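# Four arms unfold a folding crate and latch it

## Task

A collapsible crate is lying flat on the floor. Open it up so that each of its four side walls stands vertical and each of its four corner latches is engaged.

## Robot and tools

Robots: four i2rt Big YAM arms, arm1 to arm4, each with a two-finger gripper and a wrist camera aimed at the fingertips. Each foot (base_link) faces its own +x. Feet in the scene frame (m): arm1 at (-0.344, +0.564, 0.400), arm2 at (-0.347, -0.575, 0.384), arm3 at (+0.320, +0.573, 0.372), arm4 at (+0.356, -0.566, 0.334). arm1 and arm3 stand on the +y side facing roughly -y. arm2 and arm4 stand on the -y side facing roughly +y. A hand reaches about 1.0 m from the joint 1 axis.

Frame: a single scene frame in metres, origin on the floor, +z up. The hand point sits between the finger pads, about 1 cm short of the tips. The fingers point along the hand's +z, and they open and close along its y. At long reach the printed hand position can be off from the true one.

move: one action for any subset of arm1..arm4, plus an optional cameras list. Each arm's entry is its own object. The motions of all arms start at once but may finish at different times.
- joints: absolute targets by name, in radians: joint1_rad (-2.879..2.879, turns about the foot, positive is counter-clockwise seen from above, 0 points along the foot's +x), joint2_rad (0..3.141, shoulder, 0 has the upper arm back and about level, increasing raises it and then brings it forward), joint3_rad (0..3.019, elbow, 0 is folded, increasing opens it), joint4_rad (-1.692..1.57, hand pitch, positive tips the fingers up), joint5_rad (-1.57..1.57, sideways swing, positive toward the arm's right), joint6_rad (-2.094..2.094, roll, positive is clockwise seen from behind the hand). gripper_m is the absolute fingertip gap in metres, 0..0.093. Joint-only moves run at full joint speed and can swing wide and hit hard.
- min_time_s (0.1..8, s): the shortest duration for that arm's joint motions. A value that is too short speeds the move up.
- target: an absolute hand pose [x, y, z, qw, qx, qy, qz], in metres and a wxyz quaternion, in the scene frame, written as the hand line prints it. The hand follows a straight line from its current hand_target to that pose. speed is the top linear speed, 0.002..0.5 m/s (default 0.25). Turning is capped at twice that value in rad/s. With target, joints may hold only gripper_m, or the call is refused. The hand paths in one action end together and give up after 10 s. No action runs longer than 15 s. Paths ignore obstacles and other arms. The hand can lag behind, stray, or overshoot the speed, most of all with the arm near straight. At each step the controller caps the commanded pose at 100 mm and 20 degrees from the measured pose.
Example: {"arm1": {"target": [x,y,z,qw,qx,qy,qz], "speed": 0.25, "joints": {"gripper_m": 0.05}}, "arm2": {"joints": {"joint1_rad": 0.3}, "min_time_s": 2}}.
An arm you leave out may still be pushing toward its previous target.

cameras: any of arm1_cam_wrist, arm2_cam_wrist, arm3_cam_wrist, arm4_cam_wrist, cam_high, cam_low, or all. [] gives none. When left out, an empty move returns all of them and a real action returns none. An unknown name invalidates the whole call. A move with no action returns the full state of every robot.

wait: seconds (0..10) of simulation with no new command. It returns the state.
zoom_image: camera plus region [x0, y0, x1, y1] in pixels from the top-left of that camera's latest image (672x504), at most 504 on each side. The camera must be among those in the most recent images.
read_manual: returns licence texts only. It does not move anything.
finished_scene: pass the current scene number. It closes the scene for good, so call it only once the crate stays set up without help.

Result lines: "move" lists the arms that got a motion. "as last shown" marks an arm that got no command: its status reads "not commanded" and its other values repeat earlier ones. "pictures" gives the order of the images. The hand line is the measured pose. hand_target is the pose that the held joint targets give. Joint velocities are in rad/s (gripper in m/s), and "within noise" means the arm is still. Joint torques are in N m, positive toward larger angles, with offsets and noise. Values 3 and 4 wrap at ±28. A hand counts as done within 1 cm and 2 degrees. off_target means it is resting short of the target and may still be pushing. time_out is a stop: a joint ran out of time and keeps pushing toward its target or a nearer one, shown under on_its_own. "joint command not followed" / not_followed and "pose unreachable" mean a safety check is holding the arm's targets back, though a gripper command still runs. After a refused call or a stop, later move, wait and finished_scene calls in the same reply are skipped.

Gripper: readings in free air can be up to 0.003 wider than the true gap. While squeezing a rigid part, a reading may sit up to 0.005 under or 0.002 over its width. Command about 0.005 below the touch width for a firm grip. A target only slightly below gives a light or unsteady hold. Each pad pushes roughly 50-64 N.

Avoid: arms pressing on each other hard, which ends the scene. That includes closing a gripper on another arm's fingers. The safety check may not catch fingers, gripper housings or cameras meeting. Also avoid fast hard hits, slamming or dropping the crate, and letting go of it while it moves. A Big YAM keeps pushing after contact. Fast stretched-out moves can overshoot by about 30 degrees. Holding loads, stretching out, or pushing at unreachable poses heats the motors. At 85 °C a MOTOR HOT line appears. At 100 °C the arm goes limp for 30-60 s, then resend any key marked limit_stop_at_motor_heat. Time spent thinking also runs the scene, and the robots hold their last command meanwhile.

Each tool is called after ">>>" by a JSON object that holds its "method" and its "body", one argument or row to a line.

## Session

>>> {"method": "move", "body": {

}}

Scene clock: 0.00 s.
Joint torques (N m): no reading
Motor temperatures (°C): arm1=[26 28 28 24 27 23 24] | arm2=[24 25 23 24 28 27 25] | arm3=[26 24 27 24 26 24 27] | arm4=[25 26 26 31 26 25 27]
Heat: arm1: hottest joint2_rad 28 °C; arm2: hottest joint5_rad 28 °C; arm3: hottest joint3_rad 27 °C; arm4: hottest joint4_rad 31 °C.
Joint velocities: within noise
arm1.joint_positions: joint1_rad=-0.585 joint2_rad=+0.620 joint3_rad=+1.408 joint4_rad=-1.557 joint5_rad=+0.189 joint6_rad=-0.039 gripper_m=+0.09396
arm1.joint_status: not commanded
arm1.hand: x=-0.4492 y=+0.3975 z=+0.9079 quat_wxyz=(-0.135, -0.774, -0.490, +0.378) (m; scene frame)
arm1.hand_target: x=-0.4485 y=+0.3991 z=+0.9182 quat_wxyz=(-0.142, -0.770, -0.486, +0.388) (m; scene frame)
arm1.hand_status: not commanded
arm2.joint_positions: joint1_rad=+0.742 joint2_rad=+0.634 joint3_rad=+1.438 joint4_rad=-1.211 joint5_rad=-0.133 joint6_rad=-0.320 gripper_m=+0.09396
arm2.joint_status: not commanded
arm2.hand: x=-0.5072 y=-0.3840 z=+0.9710 quat_wxyz=(-0.284, +0.802, -0.229, -0.472) (m; scene frame)
arm2.hand_target: x=-0.5054 y=-0.3866 z=+0.9837 quat_wxyz=(-0.292, +0.795, -0.226, -0.481) (m; scene frame)
arm2.hand_status: not commanded
arm3.joint_positions: joint1_rad=+0.368 joint2_rad=+0.623 joint3_rad=+1.401 joint4_rad=-1.238 joint5_rad=-0.070 joint6_rad=+0.635 gripper_m=+0.09396
arm3.joint_status: not commanded
arm3.hand: x=+0.3681 y=+0.3300 z=+0.9365 quat_wxyz=(-0.499, -0.717, -0.455, +0.173) (m; scene frame)
arm3.hand_target: x=+0.3677 y=+0.3328 z=+0.9459 quat_wxyz=(-0.507, -0.712, -0.452, +0.176) (m; scene frame)
arm3.hand_status: not commanded
arm4.joint_positions: joint1_rad=+0.790 joint2_rad=+0.548 joint3_rad=+1.366 joint4_rad=-1.267 joint5_rad=+0.243 joint6_rad=-0.097 gripper_m=+0.09396
arm4.joint_status: not commanded
arm4.hand: x=+0.1990 y=-0.4148 z=+0.8936 quat_wxyz=(-0.270, +0.802, -0.261, -0.465) (m; scene frame)
arm4.hand_target: x=+0.2021 y=-0.4168 z=+0.9027 quat_wxyz=(-0.273, +0.796, -0.260, -0.474) (m; scene frame)
arm4.hand_status: not commanded
pictures: arm1_cam_wrist, arm2_cam_wrist, arm3_cam_wrist, arm4_cam_wrist, cam_high, cam_low

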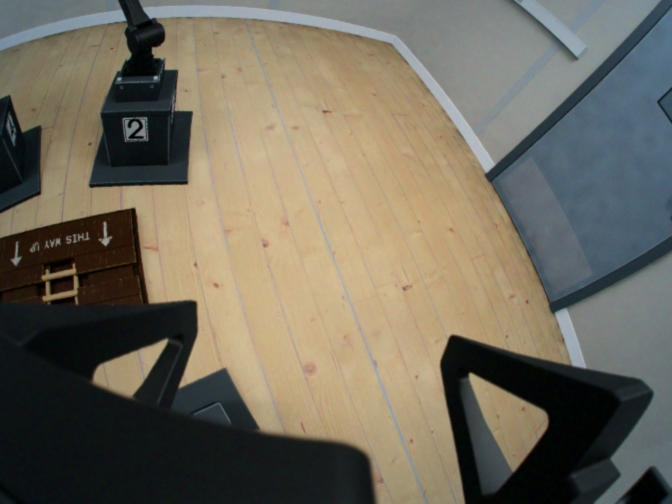

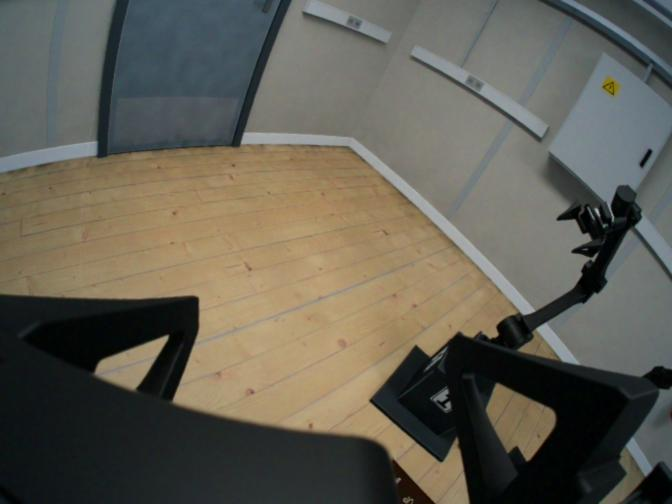

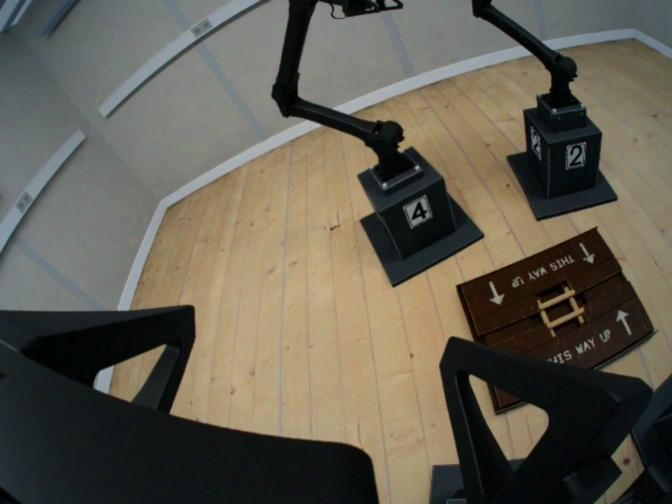

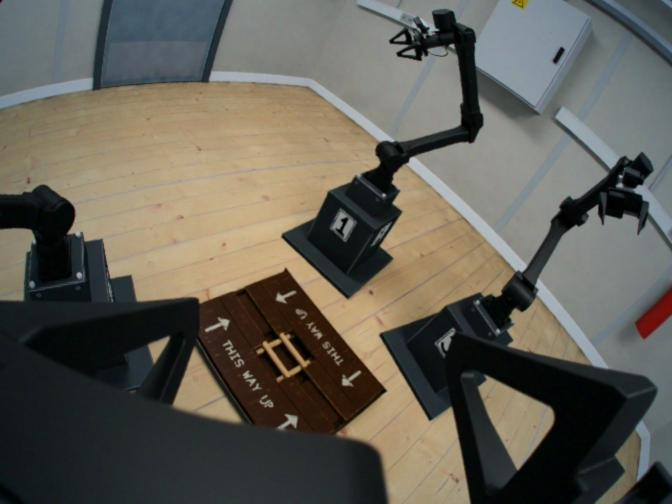

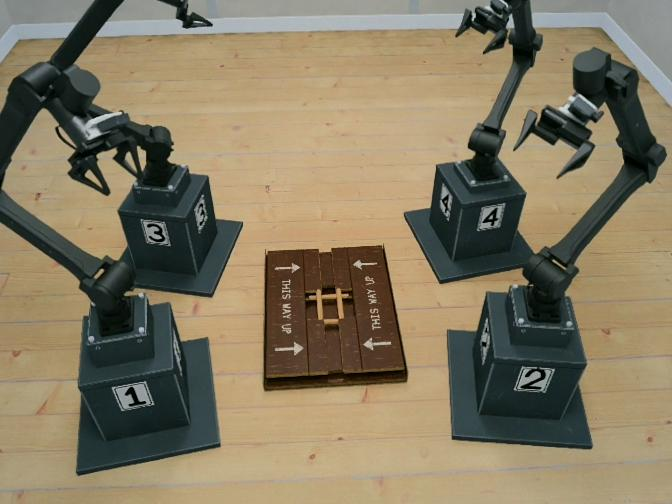

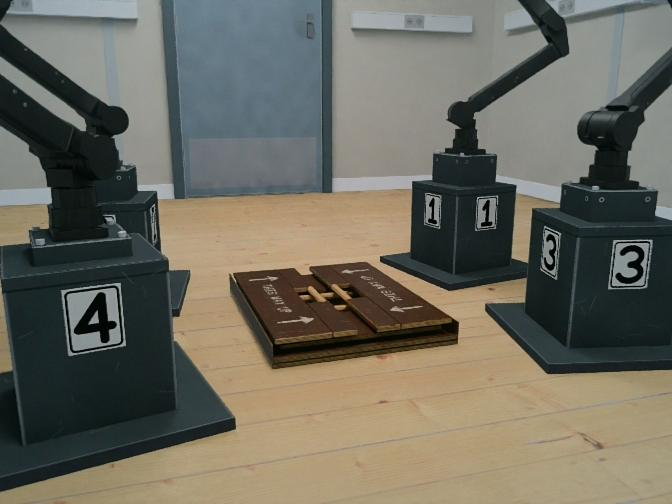

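>>> {"method": "zoom_image", "body": {
  "camera": "cam_high",
  "region": [240, 230, 430, 400]
}}

>>> {"method": "zoom_image", "body": {
  "camera": "cam_low",
  "region": [220, 250, 470, 380]
}}

>>> {"method": "zoom_image", "body": {
  "camera": "arm4_cam_wrist",
  "region": [190, 260, 390, 440]
}}

>>> {"method": "zoom_image", "body": {
  "camera": "arm3_cam_wrist",
  "region": [450, 220, 670, 420]
}}

Scaled by 2.653 from the camera's image (finer frame: 960x720).

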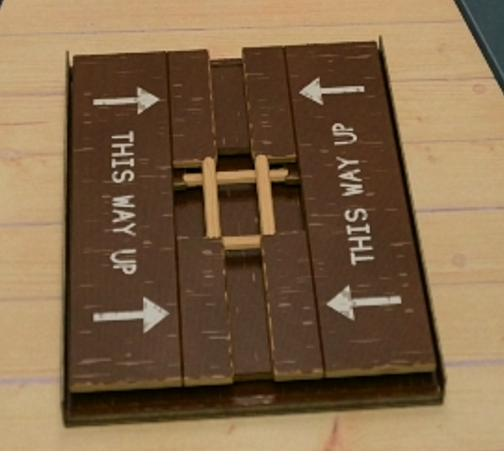

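Scaled by 2.016 from the camera's image (finer frame: 960x720).

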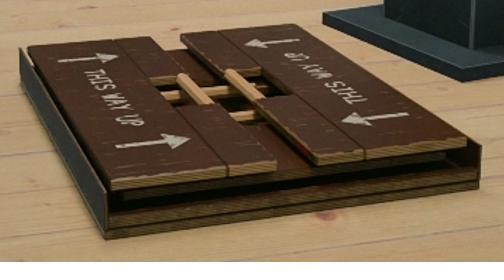

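Scaled by 2.520 from the camera's image (finer frame: 960x720).

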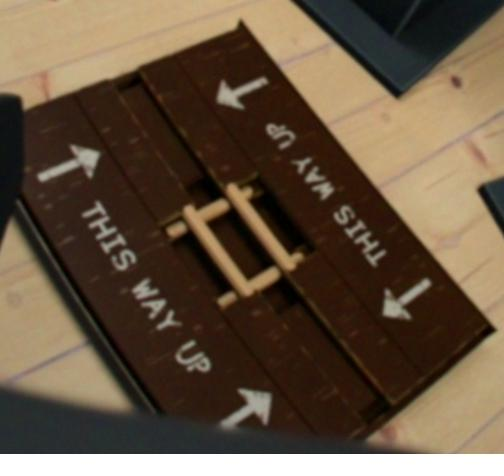

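Scaled by 2.291 from the camera's image (finer frame: 960x720).

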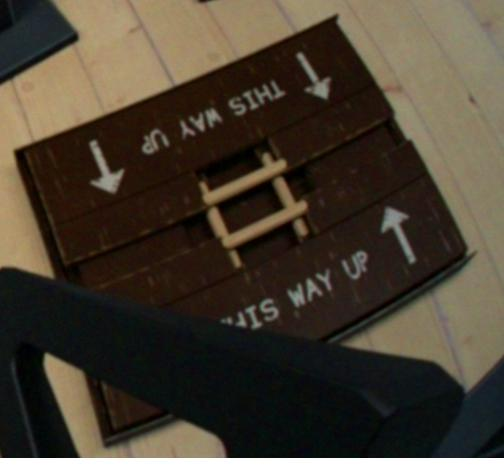

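>>> {"method": "move", "body": {
  "arm1": {"target": [-0.1, 0.22, 0.62, 0, 0.7071, 0.7071, 0], "speed": 0.4},
  "arm4": {"target": [0.1, -0.25, 0.62, 0, 0.7071, -0.7071, 0], "speed": 0.4},
  "cameras": ["arm1_cam_wrist", "arm4_cam_wrist"]
}}

Scene clock: 26.13 s.
Joint torques (N m): arm1=[0.44 -13.68 11.78 0.65 0.13 -0.03] | arm2=[-0.09 1.26 7.73 1.81 -0.04 0] | arm3=[-0.67 -0.09 7.83 2.39 0.13 0.05] | arm4=[1.44 -11.11 14.12 -0.64 -0.12 0.29]
Motor temperatures (°C): arm1=[26 28 30 25 26 23 24] | arm2=[24 25 24 25 28 27 25] | arm3=[26 24 29 24 26 23 27] | arm4=[25 26 29 31 26 25 27]
Heat: arm1: hottest joint3_rad 30 °C; arm2: hottest joint5_rad 28 °C; arm3: hottest joint3_rad 29 °C; arm4: hottest joint4_rad 31 °C.
move: arm1 off_target; arm4 off_target
Joint velocities: within noise
arm1.joint_positions: joint1_rad=+0.421 joint2_rad=+1.462 joint3_rad=+1.270 joint4_rad=-1.462 joint5_rad=-0.005 joint6_rad=+0.620 gripper_m=+0.09396
arm1.joint_status: not commanded
arm1.hand: x=-0.1134 y=+0.2347 z=+0.5949 quat_wxyz=(+0.040, -0.712, -0.701, -0.006)
arm1.hand_target: x=-0.1003 y=+0.2226 z=+0.6176 quat_wxyz=(+0.007, -0.704, -0.710, -0.001)
arm1.hand_status: off_target (0.032 m and 4.8 deg from the pose sent, 0.486 m and 53.4 deg at the start; a joint's target at an end of its range on 15 of 82 steps)
arm2, arm3: as last shown
arm4.joint_positions: joint1_rad=+0.468 joint2_rad=+1.407 joint3_rad=+1.400 joint4_rad=-1.614 joint5_rad=-0.007 joint6_rad=+0.663 gripper_m=+0.09396
arm4.joint_status: not commanded
arm4.hand: x=+0.1071 y=-0.2573 z=+0.5993 quat_wxyz=(+0.007, +0.711, -0.703, +0.024)
arm4.hand_target: x=+0.1022 y=-0.2492 z=+0.6184 quat_wxyz=(+0.005, +0.703, -0.711, +0.004)
arm4.hand_status: off_target (0.023 m and 3.0 deg from the pose sent, 0.334 m and 82.6 deg at the start)

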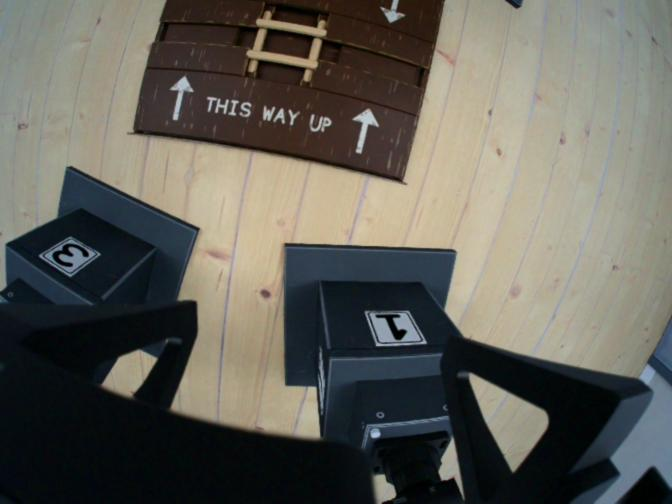

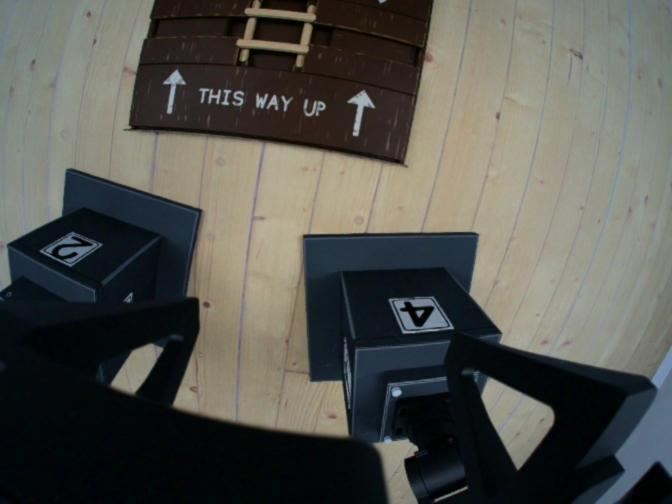

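>>> {"method": "zoom_image", "body": {
  "camera": "arm1_cam_wrist",
  "region": [120, 0, 460, 200]
}}

>>> {"method": "zoom_image", "body": {
  "camera": "arm4_cam_wrist",
  "region": [110, 0, 450, 200]
}}

Scaled by 1.482 from the camera's image (finer frame: 960x720).

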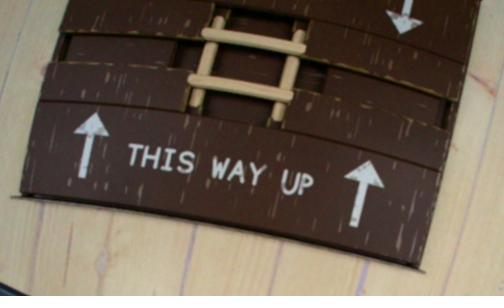

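Scaled by 1.482 from the camera's image (finer frame: 960x720).

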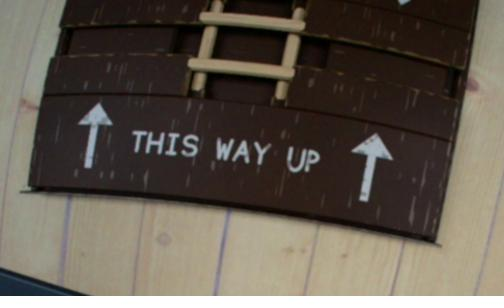

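>>> {"method": "move", "body": {
  "arm1": {"target": [-0.015, 0.035, 0.25, 0, 0, 1, 0], "speed": 0.4, "joints": {"gripper_m": 0.06}},
  "arm4": {"target": [0.0, -0.25, 0.40, 0, 1, 0, 0], "speed": 0.4, "joints": {"gripper_m": 0.06}},
  "cameras": ["arm1_cam_wrist", "arm4_cam_wrist"]
}}

Scene clock: 60.20 s.
Joint torques (N m): arm1=[-0.67 -23.77 8.79 0.14 0.02 -0.05] | arm2=[-0.09 1.26 7.73 1.8 -0.05 0] | arm3=[-0.44 0.03 7.79 2.4 0.12 0.04] | arm4=[2.26 -13.27 8.2 0.38 -0.14 -0.15]
Motor temperatures (°C): arm1=[26 29 35 24 26 23 24] | arm2=[24 25 25 25 28 26 25] | arm3=[26 24 31 24 26 23 27] | arm4=[25 26 33 31 26 25 27]
Heat: arm1: hottest joint3_rad 35 °C; arm2: hottest joint5_rad 28 °C; arm3: hottest joint3_rad 31 °C; arm4: hottest joint3_rad 33 °C.
move: arm1 off_target; arm4 done
Joint velocities: within noise
arm1.joint_positions: joint1_rad=+0.384 joint2_rad=+2.343 joint3_rad=+1.572 joint4_rad=-0.831 joint5_rad=+0.002 joint6_rad=-0.989 gripper_m=+0.06006
arm1.joint_status: all done
arm1.hand: x=-0.0221 y=+0.0565 z=+0.2416 quat_wxyz=(+0.012, -0.007, -1.000, -0.010)
arm1.hand_target: x=-0.0175 y=+0.0381 z=+0.2492 quat_wxyz=(+0.003, -0.004, -1.000, +0.003)
arm1.hand_status: off_target (0.024 m and 1.9 deg from the pose sent, 0.411 m and 91.0 deg at the start)
arm2, arm3: as last shown
arm4.joint_positions: joint1_rad=+0.637 joint2_rad=+1.686 joint3_rad=+1.210 joint4_rad=-1.081 joint5_rad=+0.011 joint6_rad=-0.699 gripper_m=+0.06007
arm4.joint_status: all done
arm4.hand: x=+0.0019 y=-0.2488 z=+0.4102 quat_wxyz=(-0.008, +1.000, -0.014, -0.001)
arm4.hand_target: x=+0.0017 y=-0.2518 z=+0.4004 quat_wxyz=(-0.004, +1.000, -0.002, +0.004)
arm4.hand_status: done (0.010 m and 1.9 deg from the pose sent, 0.226 m and 89.3 deg at the start)

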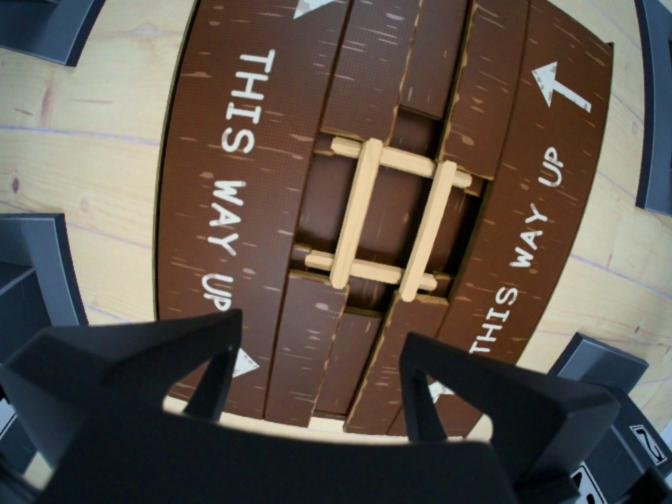

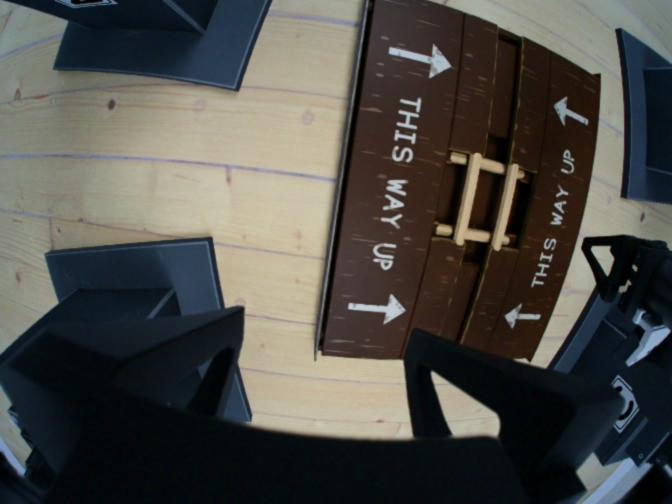

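>>> {"method": "move", "body": {
  "arm1": {"target": [-0.007, 0.017, 0.105, 0, 0.0305, 0.9995, 0], "speed": 0.3, "joints": {"gripper_m": 0.046}},
  "cameras": ["arm1_cam_wrist"]
}}

>>> {"method": "zoom_image", "body": {
  "camera": "arm1_cam_wrist",
  "region": [180, 100, 500, 500]
}}

Scene clock: 75.40 s.
Joint torques (N m): arm1=[-1.08 -27.16 7.58 0.44 -0.01 0.22] | arm2=[-0.09 1.26 7.75 1.81 -0.04 0] | arm3=[-0.79 0.26 7.82 2.43 0.11 0.06] | arm4=[2.14 -13.39 8.18 0.35 -0.13 -0.11]
Motor temperatures (°C): arm1=[26 30 35 24 26 23 24] | arm2=[24 25 25 25 28 26 25] | arm3=[26 24 32 25 26 23 27] | arm4=[25 27 32 31 26 25 27]
Heat: arm1: hottest joint3_rad 35 °C; arm2: hottest joint5_rad 28 °C; arm3: hottest joint3_rad 32 °C; arm4: hottest joint3_rad 32 °C.
move: arm1 off_target
Joint velocities: within noise
arm1.joint_positions: joint1_rad=+0.379 joint2_rad=+2.682 joint3_rad=+1.782 joint4_rad=-0.716 joint5_rad=-0.007 joint6_rad=-0.970 gripper_m=+0.04606
arm1.joint_status: all done
arm1.hand: x=-0.0149 y=+0.0409 z=+0.0920 quat_wxyz=(+0.012, -0.018, -1.000, -0.018)
arm1.hand_target: x=-0.0081 y=+0.0188 z=+0.1054 quat_wxyz=(+0.000, -0.030, -1.000, -0.001)
arm1.hand_status: off_target (0.028 m and 2.8 deg from the pose sent, 0.143 m and 3.3 deg at the start)
arm2, arm3: as last shown
arm4.joint_positions: joint1_rad=+0.631 joint2_rad=+1.686 joint3_rad=+1.210 joint4_rad=-1.081 joint5_rad=+0.011 joint6_rad=-0.700 gripper_m=+0.06007
arm4.joint_status: not commanded
arm4.hand: x=+0.0038 y=-0.2466 z=+0.4102 quat_wxyz=(-0.008, +1.000, -0.016, -0.001)
arm4.hand_target: x=+0.0037 y=-0.2497 z=+0.4004 quat_wxyz=(-0.004, +1.000, -0.004, +0.004)
arm4.hand_status: not commanded

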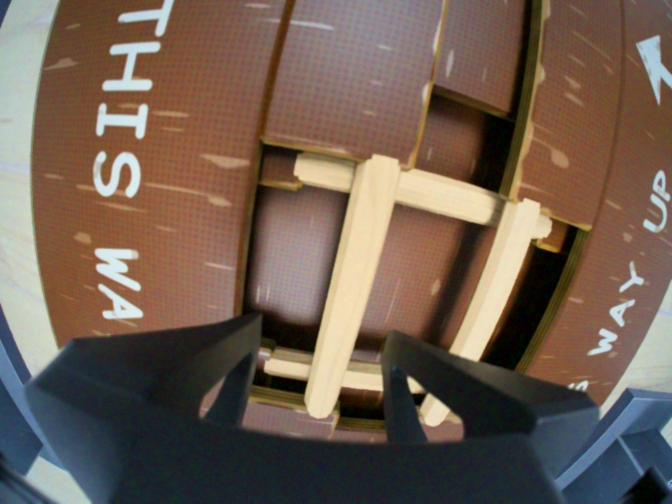

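Scaled by 1.260 from the camera's image (finer frame: 960x720).

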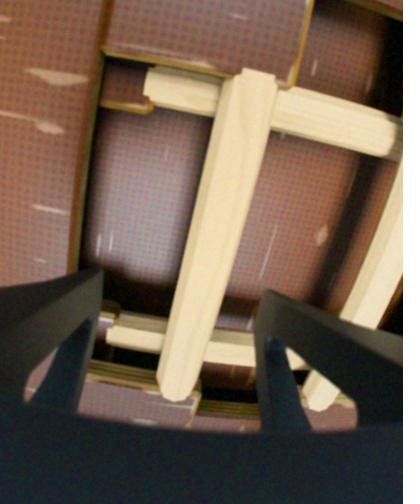

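>>> {"method": "move", "body": {
  "arm1": {"target": [-0.007, 0.007, 0.068, 0, 0.0305, 0.9995, 0], "speed": 0.2},
  "cameras": ["arm1_cam_wrist"]
}}

>>> {"method": "zoom_image", "body": {
  "camera": "arm1_cam_wrist",
  "region": [180, 100, 500, 500]
}}

Scene clock: 82.10 s.
Joint torques (N m): arm1=[-1.14 -26.05 7.87 0.46 0.04 0.13] | arm2=[-0.03 1.26 7.75 1.81 -0.05 -0.01] | arm3=[-0.79 0.15 7.76 2.28 0.1 0.02] | arm4=[2.14 -13.45 8.17 0.35 -0.13 -0.11]
Motor temperatures (°C): arm1=[26 30 34 24 26 23 24] | arm2=[24 25 26 25 28 26 25] | arm3=[26 24 32 25 26 23 27] | arm4=[25 27 31 31 26 25 27]
Heat: arm1: hottest joint3_rad 34 °C; arm2: hottest joint5_rad 28 °C; arm3: hottest joint3_rad 32 °C; arm4: hottest joint3_rad 31 °C.
move: arm1 off_target
Joint velocities: within noise
arm1.joint_positions: joint1_rad=+0.372 joint2_rad=+2.765 joint3_rad=+1.882 joint4_rad=-0.716 joint5_rad=-0.007 joint6_rad=-0.978 gripper_m=+0.04606
arm1.joint_status: not commanded
arm1.hand: x=-0.0102 y=+0.0239 z=+0.0650 quat_wxyz=(+0.008, -0.018, -1.000, -0.011)
arm1.hand_target: x=-0.0065 y=+0.0075 z=+0.0682 quat_wxyz=(-0.001, -0.026, -1.000, +0.000)
arm1.hand_status: off_target (0.017 m and 2.1 deg from the pose sent, 0.042 m and 2.8 deg at the start)
arm2, arm3, arm4: as last shown

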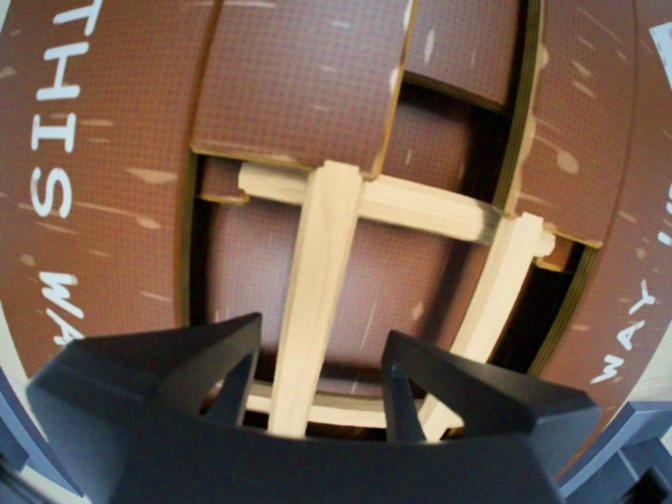

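Scaled by 1.260 from the camera's image (finer frame: 960x720).

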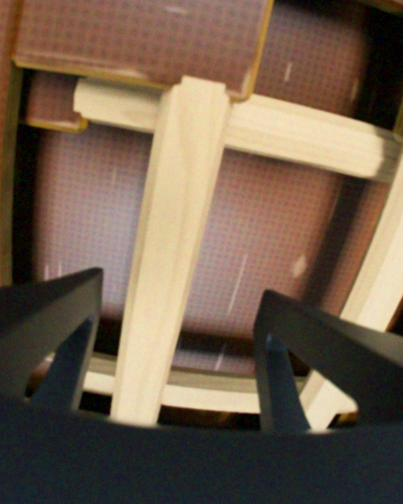

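>>> {"method": "move", "body": {
  "arm1": {"target": [-0.007, 0.014, 0.059, 0, 0.0305, 0.9995, 0], "speed": 0.2}
}}

>>> {"method": "move", "body": {
  "arm1": {"joints": {"gripper_m": 0.012}},
  "cameras": ["arm1_cam_wrist"]
}}

Scene clock: 88.53 s.
Joint torques (N m): arm1=[-0.73 -24.18 6.93 1.06 0.06 0.18] | arm2=[-0.09 1.32 7.73 1.8 -0.04 0] | arm3=[-0.97 -0.03 7.77 2.36 0.1 0.01] | arm4=[2.14 -13.45 8.17 0.36 -0.13 -0.11]
Motor temperatures (°C): arm1=[26 30 34 24 26 23 24] | arm2=[24 25 26 25 28 26 25] | arm3=[26 24 32 25 26 23 27] | arm4=[25 27 31 31 26 25 27]
Heat: arm1: hottest joint3_rad 34 °C; arm2: hottest joint5_rad 28 °C; arm3: hottest joint3_rad 32 °C; arm4: hottest joint3_rad 31 °C.
move: arm1 done
Joint velocities: within noise
arm1.joint_positions: joint1_rad=+0.372 joint2_rad=+2.765 joint3_rad=+1.882 joint4_rad=-0.706 joint5_rad=-0.007 joint6_rad=-0.972 gripper_m=+0.04606
arm1.joint_status: not commanded
arm1.hand: x=-0.0088 y=+0.0217 z=+0.0650 quat_wxyz=(+0.005, -0.021, -1.000, -0.006)
arm1.hand_target: x=-0.0070 y=+0.0142 z=+0.0591 quat_wxyz=(+0.000, -0.031, -1.000, +0.000)
arm1.hand_status: done (0.010 m and 1.4 deg from the pose sent, 0.012 m and 2.1 deg at the start)
arm2, arm3, arm4: as last shown
pictures: none

Scene clock: 89.20 s.
Joint torques (N m): arm1=[-0.56 -25.05 6.93 1.44 0.23 0.19] | arm2=[-0.09 1.32 7.75 1.81 -0.04 0] | arm3=[-0.44 0.38 7.76 2.35 0.13 0] | arm4=[2.14 -13.45 8.18 0.35 -0.13 -0.11]
Motor temperatures (°C): arm1=[26 30 34 24 26 23 24] | arm2=[24 25 26 25 28 26 25] | arm3=[26 24 32 25 26 23 27] | arm4=[25 27 31 31 26 25 27]
Heat: arm1: hottest joint3_rad 34 °C; arm2: hottest joint5_rad 28 °C; arm3: hottest joint3_rad 32 °C; arm4: hottest joint3_rad 31 °C.
move: arm1 done
Joint velocities: within noise
arm1.joint_positions: joint1_rad=+0.372 joint2_rad=+2.765 joint3_rad=+1.882 joint4_rad=-0.719 joint5_rad=-0.019 joint6_rad=-0.972 gripper_m=+0.01210
arm1.joint_status: all done
arm1.hand: x=-0.0088 y=+0.0257 z=+0.0651 quat_wxyz=(+0.003, -0.021, -1.000, -0.015)
arm1.hand_target: x=-0.0061 y=+0.0149 z=+0.0591 quat_wxyz=(-0.003, -0.030, -1.000, -0.002)
arm1.hand_status: not commanded
arm2, arm3, arm4: as last shown

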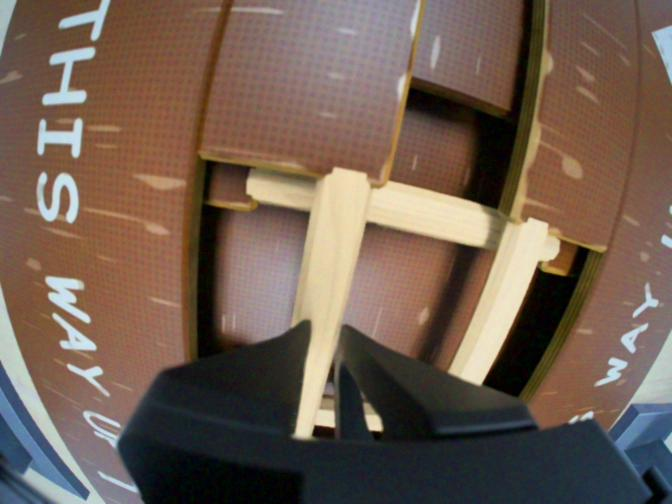

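>>> {"method": "move", "body": {
  "arm1": {"joints": {"gripper_m": 0.046}}
}}

>>> {"method": "move", "body": {
  "arm1": {"target": [-0.007, 0.010, 0.036, 0, 0.0305, 0.9995, 0], "speed": 0.15},
  "cameras": ["arm1_cam_wrist"]
}}

>>> {"method": "zoom_image", "body": {
  "camera": "arm1_cam_wrist",
  "region": [180, 100, 500, 500]
}}

Scene clock: 92.53 s.
Joint torques (N m): arm1=[-0.44 -24.82 7.17 0.94 0.17 0.22] | arm2=[-0.15 1.26 7.75 1.81 -0.04 0] | arm3=[-0.67 0.03 7.75 2.33 0.1 0.01] | arm4=[2.14 -13.39 8.18 0.36 -0.13 -0.11]
Motor temperatures (°C): arm1=[26 30 34 24 26 23 24] | arm2=[24 25 26 25 28 26 25] | arm3=[26 24 32 25 26 23 27] | arm4=[25 27 31 31 26 25 27]
Heat: arm1: hottest joint3_rad 34 °C; arm2: hottest joint5_rad 28 °C; arm3: hottest joint3_rad 32 °C; arm4: hottest joint3_rad 31 °C.
move: arm1 done
Joint velocities: within noise
arm1.joint_positions: joint1_rad=+0.372 joint2_rad=+2.765 joint3_rad=+1.882 joint4_rad=-0.706 joint5_rad=-0.008 joint6_rad=-0.970 gripper_m=+0.04594
arm1.joint_status: all done
arm1.hand: x=-0.0086 y=+0.0218 z=+0.0650 quat_wxyz=(+0.004, -0.022, -1.000, -0.007)
arm1.hand_target: x=-0.0072 y=+0.0140 z=+0.0592 quat_wxyz=(+0.000, -0.031, -1.000, +0.001)
arm1.hand_status: not commanded
arm2, arm3, arm4: as last shown
pictures: none

Scene clock: 93.80 s.
Joint torques (N m): arm1=[-0.44 -25.41 7.82 0.68 0.05 0.17] | arm2=[-0.09 1.2 7.75 1.81 -0.04 0] | arm3=[-0.44 0.26 7.69 2.37 0.12 -0.03] | arm4=[2.14 -13.45 8.18 0.36 -0.14 -0.11]
Motor temperatures (°C): arm1=[26 30 34 24 26 23 24] | arm2=[24 25 26 25 28 26 25] | arm3=[26 24 32 25 26 23 27] | arm4=[25 27 31 31 26 25 27]
Heat: arm1: hottest joint3_rad 34 °C; arm2: hottest joint5_rad 28 °C; arm3: hottest joint3_rad 32 °C; arm4: hottest joint3_rad 31 °C.
move: arm1 off_target
Joint velocities: within noise
arm1.joint_positions: joint1_rad=+0.372 joint2_rad=+2.831 joint3_rad=+1.927 joint4_rad=-0.701 joint5_rad=-0.008 joint6_rad=-0.970 gripper_m=+0.04594
arm1.joint_status: not commanded
arm1.hand: x=-0.0122 y=+0.0271 z=+0.0349 quat_wxyz=(+0.009, -0.022, -1.000, -0.014)
arm1.hand_target: x=-0.0073 y=+0.0106 z=+0.0368 quat_wxyz=(+0.000, -0.031, -1.000, +0.000)
arm1.hand_status: off_target (0.018 m and 2.1 deg from the pose sent, 0.031 m and 1.3 deg at the start)
arm2.joint_positions: joint1_rad=+0.742 joint2_rad=+0.634 joint3_rad=+1.438 joint4_rad=-1.211 joint5_rad=-0.133 joint6_rad=-0.320 gripper_m=+0.09396
arm2.joint_status: not commanded
arm2.hand: x=-0.5072 y=-0.3840 z=+0.9710 quat_wxyz=(-0.284, +0.802, -0.229, -0.472)
arm2.hand_target: x=-0.5054 y=-0.3866 z=+0.9837 quat_wxyz=(-0.292, +0.795, -0.226, -0.481)
arm2.hand_status: not commanded
arm3.joint_positions: joint1_rad=+0.368 joint2_rad=+0.623 joint3_rad=+1.401 joint4_rad=-1.238 joint5_rad=-0.070 joint6_rad=+0.635 gripper_m=+0.09396
arm3.joint_status: not commanded
arm3.hand: x=+0.3681 y=+0.3300 z=+0.9365 quat_wxyz=(-0.499, -0.717, -0.455, +0.173)
arm3.hand_target: x=+0.3677 y=+0.3328 z=+0.9459 quat_wxyz=(-0.507, -0.712, -0.452, +0.176)
arm3.hand_status: not commanded
arm4: as last shown

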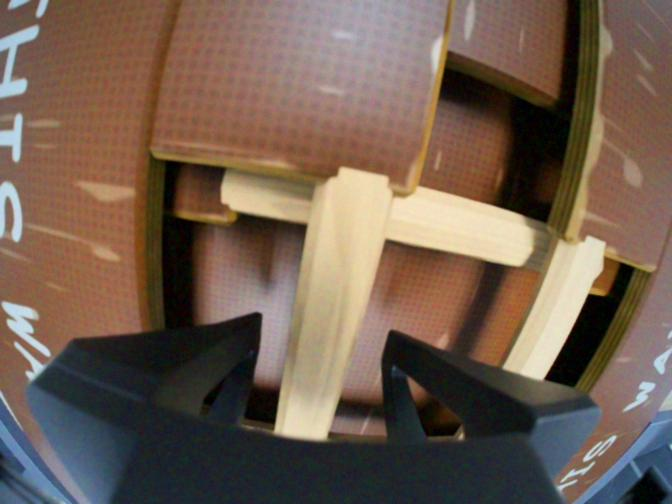

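Scaled by 1.260 from the camera's image (finer frame: 960x720).

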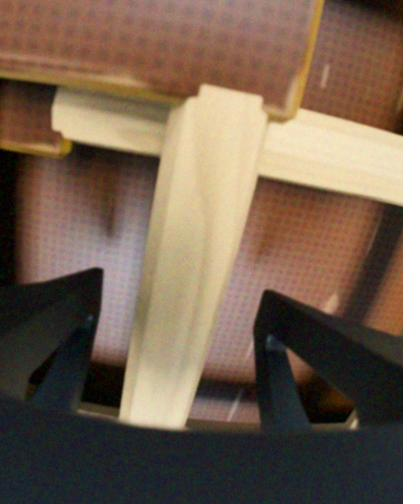

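>>> {"method": "move", "body": {
  "arm1": {"joints": {"gripper_m": 0.010}},
  "cameras": ["arm1_cam_wrist"]
}}

Scene clock: 95.07 s.
Joint torques (N m): arm1=[-0.62 -25.41 7.76 1.11 0.2 -0.02] | arm2=[-0.03 1.32 7.73 1.81 -0.04 0] | arm3=[-0.44 -0.38 7.72 2.4 0.12 0.02] | arm4=[2.14 -13.39 8.18 0.36 -0.13 -0.11]
Motor temperatures (°C): arm1=[26 30 34 24 26 23 24] | arm2=[24 25 26 25 28 26 25] | arm3=[26 24 32 25 26 23 27] | arm4=[25 27 31 31 26 25 27]
Heat: arm1: hottest joint3_rad 34 °C; arm2: hottest joint5_rad 28 °C; arm3: hottest joint3_rad 32 °C; arm4: hottest joint3_rad 31 °C.
move: arm1 off_target
Joint velocities: within noise
arm1.joint_positions: joint1_rad=+0.372 joint2_rad=+2.831 joint3_rad=+1.927 joint4_rad=-0.707 joint5_rad=-0.019 joint6_rad=-0.946 gripper_m=+0.01688
arm1.joint_status: gripper_m off_target (ended at +0.01691, target +0.01000)
arm1.hand: x=-0.0114 y=+0.0293 z=+0.0350 quat_wxyz=(+0.006, -0.034, -0.999, -0.019)
arm1.hand_target: x=-0.0059 y=+0.0112 z=+0.0369 quat_wxyz=(-0.004, -0.034, -0.999, -0.002)
arm1.hand_status: not commanded
arm2, arm3, arm4: as last shown

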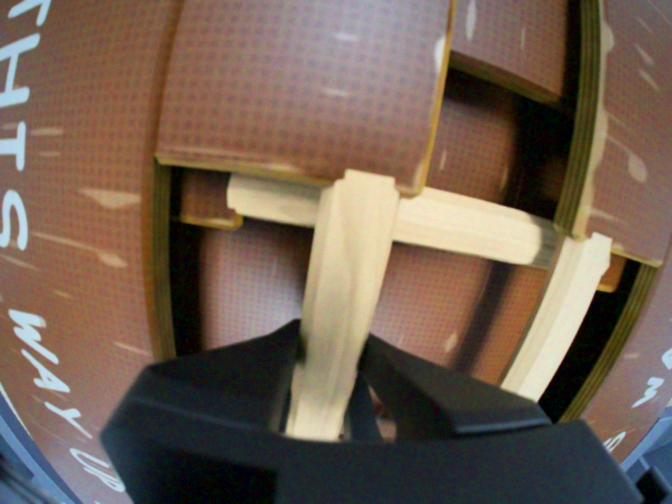

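>>> {"method": "move", "body": {
  "arm1": {"target": [-0.006, 0.036, 0.13, -0.004, 0.0302, 0.991, -0.1305], "speed": 0.15},
  "cameras": ["arm1_cam_wrist", "arm4_cam_wrist"]
}}

Scene clock: 107.53 s.
Joint torques (N m): arm1=[0.38 -28.98 3.58 0.18 0.42 0.05] | arm2=[-0.03 1.26 7.75 1.81 -0.04 0] | arm3=[-0.97 0.15 7.76 2.41 0.13 0.01] | arm4=[2.14 -13.39 8.17 0.36 -0.13 -0.11]
Motor temperatures (°C): arm1=[26 31 34 24 26 23 25] | arm2=[24 25 26 25 27 26 25] | arm3=[26 24 32 24 26 23 27] | arm4=[25 28 31 31 26 25 27]
Heat: arm1: hottest joint3_rad 34 °C; arm2: hottest joint5_rad 27 °C; arm3: hottest joint3_rad 32 °C; arm4: hottest joint3_rad 31 °C.
move: arm1 off_target
Joint velocities: within noise
arm1.joint_positions: joint1_rad=+0.422 joint2_rad=+2.580 joint3_rad=+1.543 joint4_rad=-0.338 joint5_rad=+0.150 joint6_rad=-0.906 gripper_m=+0.01687
arm1.joint_status: not commanded
arm1.hand: x=-0.0134 y=+0.0378 z=+0.1053 quat_wxyz=(+0.005, -0.036, -0.991, +0.126)
arm1.hand_target: x=-0.0054 y=+0.0343 z=+0.1282 quat_wxyz=(+0.002, -0.030, -0.991, +0.133)
arm1.hand_status: off_target (0.026 m and 0.8 deg from the pose sent, 0.095 m and 17.2 deg at the start)
arm2, arm3, arm4: as last shown

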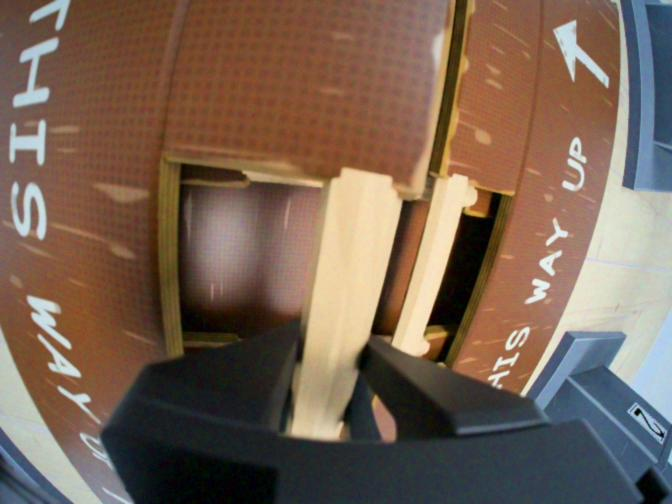

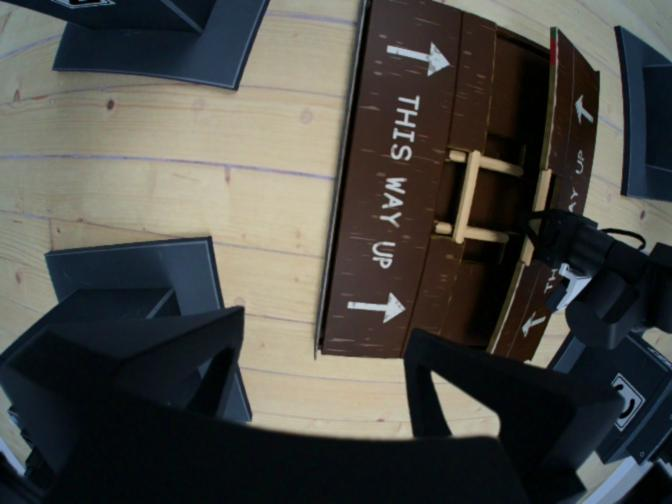

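>>> {"method": "move", "body": {
  "arm1": {"target": [-0.006, 0.112, 0.208, -0.0079, 0.0295, 0.9659, -0.2588], "speed": 0.15}
}}

>>> {"method": "move", "body": {
  "arm1": {"target": [-0.006, 0.195, 0.232, -0.0117, 0.0282, 0.9235, -0.3827], "speed": 0.12},
  "cameras": ["arm1_cam_wrist", "arm4_cam_wrist", "cam_high", "cam_low"]
}}

>>> {"method": "zoom_image", "body": {
  "camera": "arm4_cam_wrist",
  "region": [330, 0, 672, 360]
}}

Scene clock: 110.40 s.
Joint torques (N m): arm1=[0.73 -24.47 2.44 0.68 0.33 0.06] | arm2=[-0.09 1.2 7.73 1.8 -0.04 0] | arm3=[-0.44 0.26 7.86 2.33 0.11 0.03] | arm4=[2.14 -13.45 8.18 0.35 -0.13 -0.11]
Motor temperatures (°C): arm1=[26 32 34 24 26 23 25] | arm2=[24 25 26 25 27 26 25] | arm3=[26 24 32 24 26 23 27] | arm4=[25 28 31 31 26 25 27]
Heat: arm1: hottest joint3_rad 34 °C; arm2: hottest joint5_rad 27 °C; arm3: hottest joint3_rad 32 °C; arm4: hottest joint3_rad 31 °C.
move: arm1 off_target
Joint velocities: within noise
arm1.joint_positions: joint1_rad=+0.547 joint2_rad=+2.309 joint3_rad=+1.143 joint4_rad=-0.032 joint5_rad=+0.364 joint6_rad=-0.822 gripper_m=+0.01635
arm1.joint_status: not commanded
arm1.hand: x=-0.0156 y=+0.1021 z=+0.1941 quat_wxyz=(+0.011, -0.041, -0.965, +0.257)
arm1.hand_target: x=-0.0105 y=+0.1070 z=+0.2086 quat_wxyz=(+0.008, -0.034, -0.965, +0.259)
arm1.hand_status: off_target (0.020 m and 1.4 deg from the pose sent, 0.127 m and 15.6 deg at the start)
arm2, arm3: as last shown
arm4.joint_positions: joint1_rad=+0.631 joint2_rad=+1.686 joint3_rad=+1.210 joint4_rad=-1.081 joint5_rad=+0.011 joint6_rad=-0.700 gripper_m=+0.06007
arm4.joint_status: not commanded
arm4.hand: x=+0.0038 y=-0.2466 z=+0.4102 quat_wxyz=(-0.008, +1.000, -0.016, -0.001)
arm4.hand_target: x=+0.0037 y=-0.2497 z=+0.4004 quat_wxyz=(-0.004, +1.000, -0.004, +0.004)
arm4.hand_status: not commanded
pictures: none

Scene clock: 112.07 s.
Joint torques (N m): arm1=[2.9 -20.84 0.8 0.99 0.14 0.05] | arm2=[-0.09 1.26 7.75 1.8 -0.04 0] | arm3=[-0.79 -0.03 7.77 2.36 0.13 0.02] | arm4=[2.14 -13.45 8.18 0.35 -0.13 -0.11]
Motor temperatures (°C): arm1=[26 32 33 24 26 23 25] | arm2=[24 25 26 25 27 26 25] | arm3=[26 24 32 24 26 23 27] | arm4=[25 28 31 31 26 25 27]
Heat: arm1: hottest joint3_rad 33 °C; arm2: hottest joint5_rad 27 °C; arm3: hottest joint3_rad 32 °C; arm4: hottest joint3_rad 31 °C.
move: arm1 off_target
Joint velocities: within noise
arm1.joint_positions: joint1_rad=+0.731 joint2_rad=+2.240 joint3_rad=+0.893 joint4_rad=+0.261 joint5_rad=+0.654 joint6_rad=-0.716 gripper_m=+0.01649
arm1.joint_status: not commanded
arm1.hand: x=-0.0187 y=+0.1783 z=+0.2255 quat_wxyz=(+0.024, -0.048, -0.920, +0.388)
arm1.hand_target: x=-0.0092 y=+0.1931 z=+0.2325 quat_wxyz=(+0.018, -0.028, -0.923, +0.384)
arm1.hand_status: off_target (0.022 m and 2.8 deg from the pose sent, 0.101 m and 15.2 deg at the start)
arm2, arm3, arm4: as last shown

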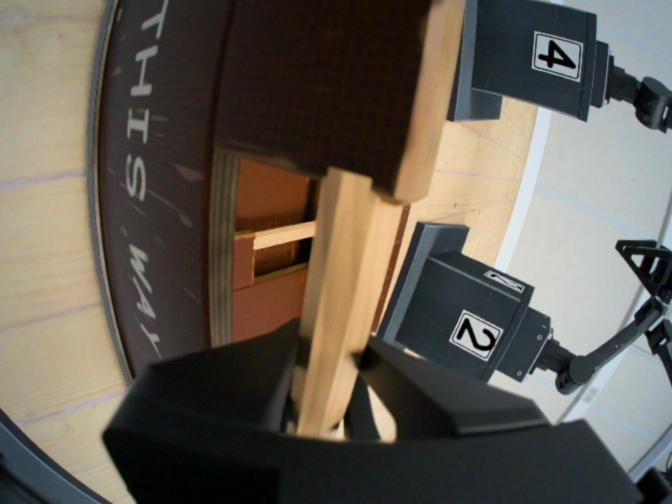

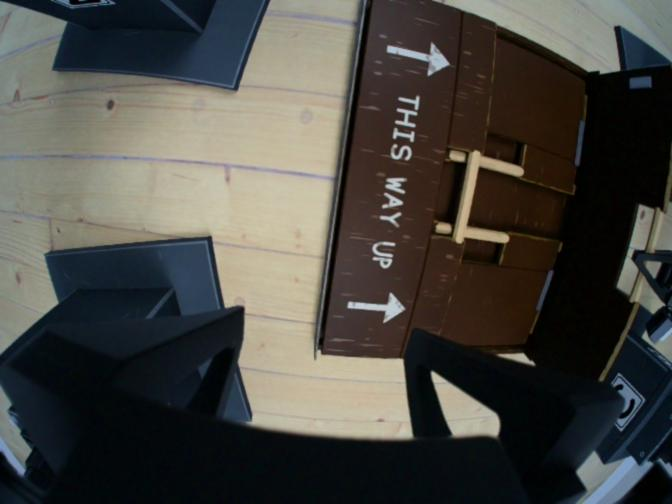

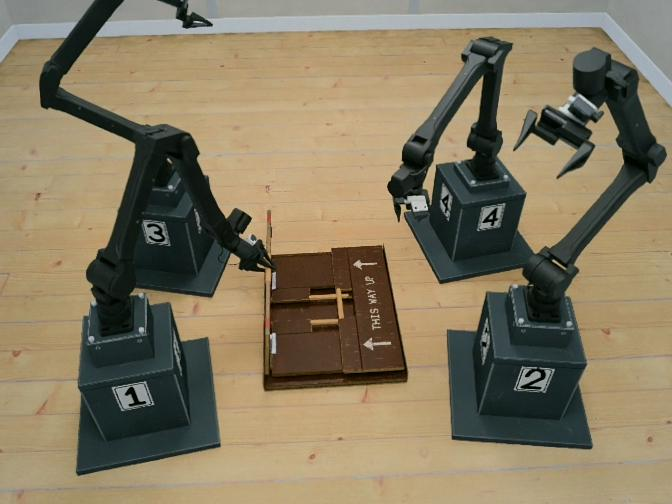

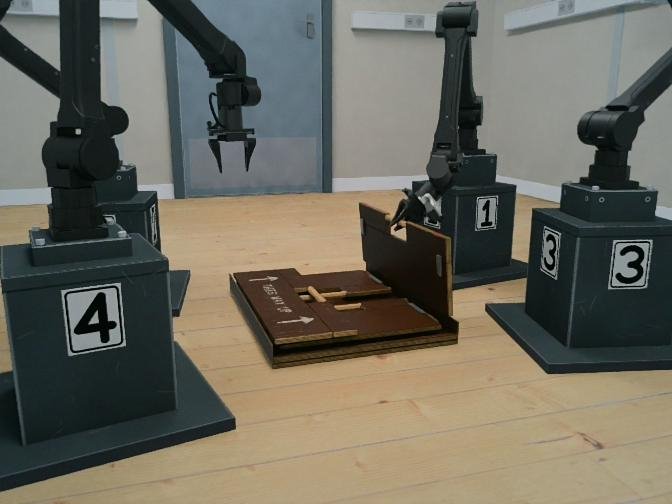

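Scaled by 1.400 from the camera's image (finer frame: 960x720).

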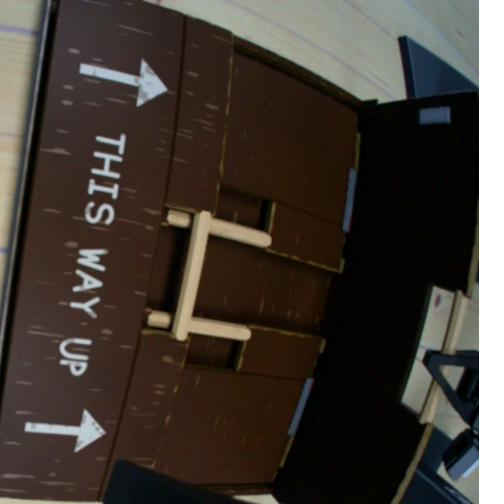

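>>> {"method": "zoom_image", "body": {
  "camera": "cam_high",
  "region": [230, 190, 420, 400]
}}

>>> {"method": "zoom_image", "body": {
  "camera": "cam_low",
  "region": [220, 180, 480, 380]
}}

Scaled by 2.400 from the camera's image (finer frame: 960x720).

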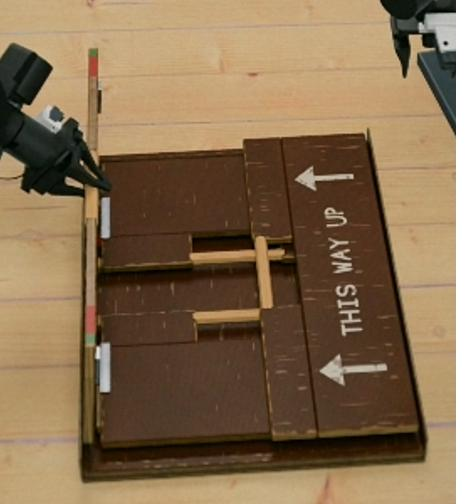

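Scaled by 1.938 from the camera's image (finer frame: 960x720).

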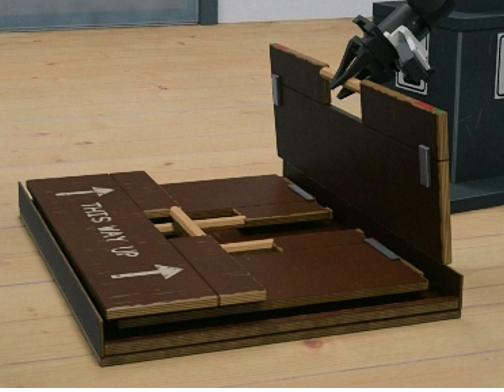

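>>> {"method": "move", "body": {
  "arm4": {"target": [-0.01, -0.04, 0.10, 0, 0.9995, -0.0305, 0], "speed": 0.35, "joints": {"gripper_m": 0.048}},
  "cameras": ["arm4_cam_wrist"]
}}

>>> {"method": "zoom_image", "body": {
  "camera": "arm4_cam_wrist",
  "region": [160, 100, 500, 500]
}}

Scene clock: 122.03 s.
Joint torques (N m): arm1=[2.73 -20.78 0.84 0.88 0.12 0.01] | arm2=[-0.09 1.26 7.73 1.81 -0.04 0] | arm3=[-0.21 -0.21 7.8 2.37 0.09 0.03] | arm4=[1.79 -22.01 9.5 -0.59 -0.23 -0.1]
Motor temperatures (°C): arm1=[26 31 32 24 26 23 25] | arm2=[24 25 26 25 27 26 25] | arm3=[26 24 32 24 26 23 27] | arm4=[25 28 31 30 26 25 27]
Heat: arm1: hottest joint3_rad 32 °C; arm2: hottest joint5_rad 27 °C; arm3: hottest joint3_rad 32 °C; arm4: hottest joint3_rad 31 °C.
move: arm4 off_target
Joint velocities: within noise
arm1, arm2, arm3: as last shown
arm4.joint_positions: joint1_rad=+0.405 joint2_rad=+2.532 joint3_rad=+1.702 joint4_rad=-0.758 joint5_rad=-0.001 joint6_rad=-0.883 gripper_m=+0.04807
arm4.joint_status: all done
arm4.hand: x=-0.0036 y=-0.0550 z=+0.0965 quat_wxyz=(+0.007, +0.999, -0.038, +0.004)
arm4.hand_target: x=-0.0108 y=-0.0464 z=+0.0984 quat_wxyz=(+0.002, +1.000, -0.028, +0.000)
arm4.hand_status: off_target (0.017 m and 1.2 deg from the pose sent, 0.373 m and 1.9 deg at the start)

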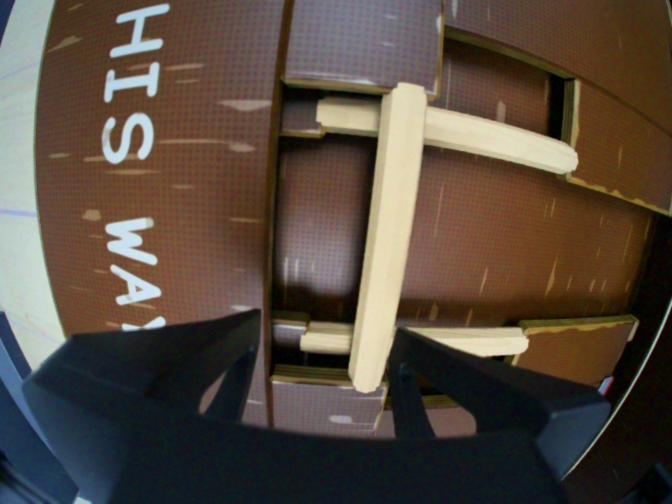

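Scaled by 1.260 from the camera's image (finer frame: 960x720).

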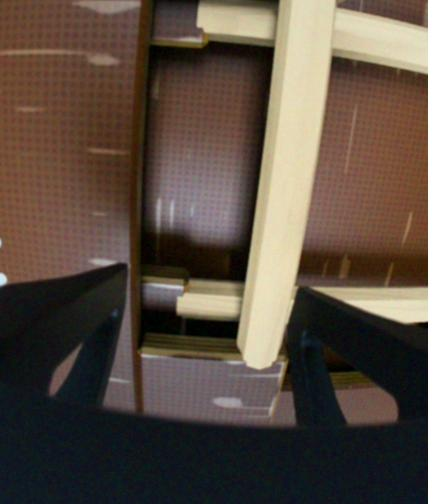

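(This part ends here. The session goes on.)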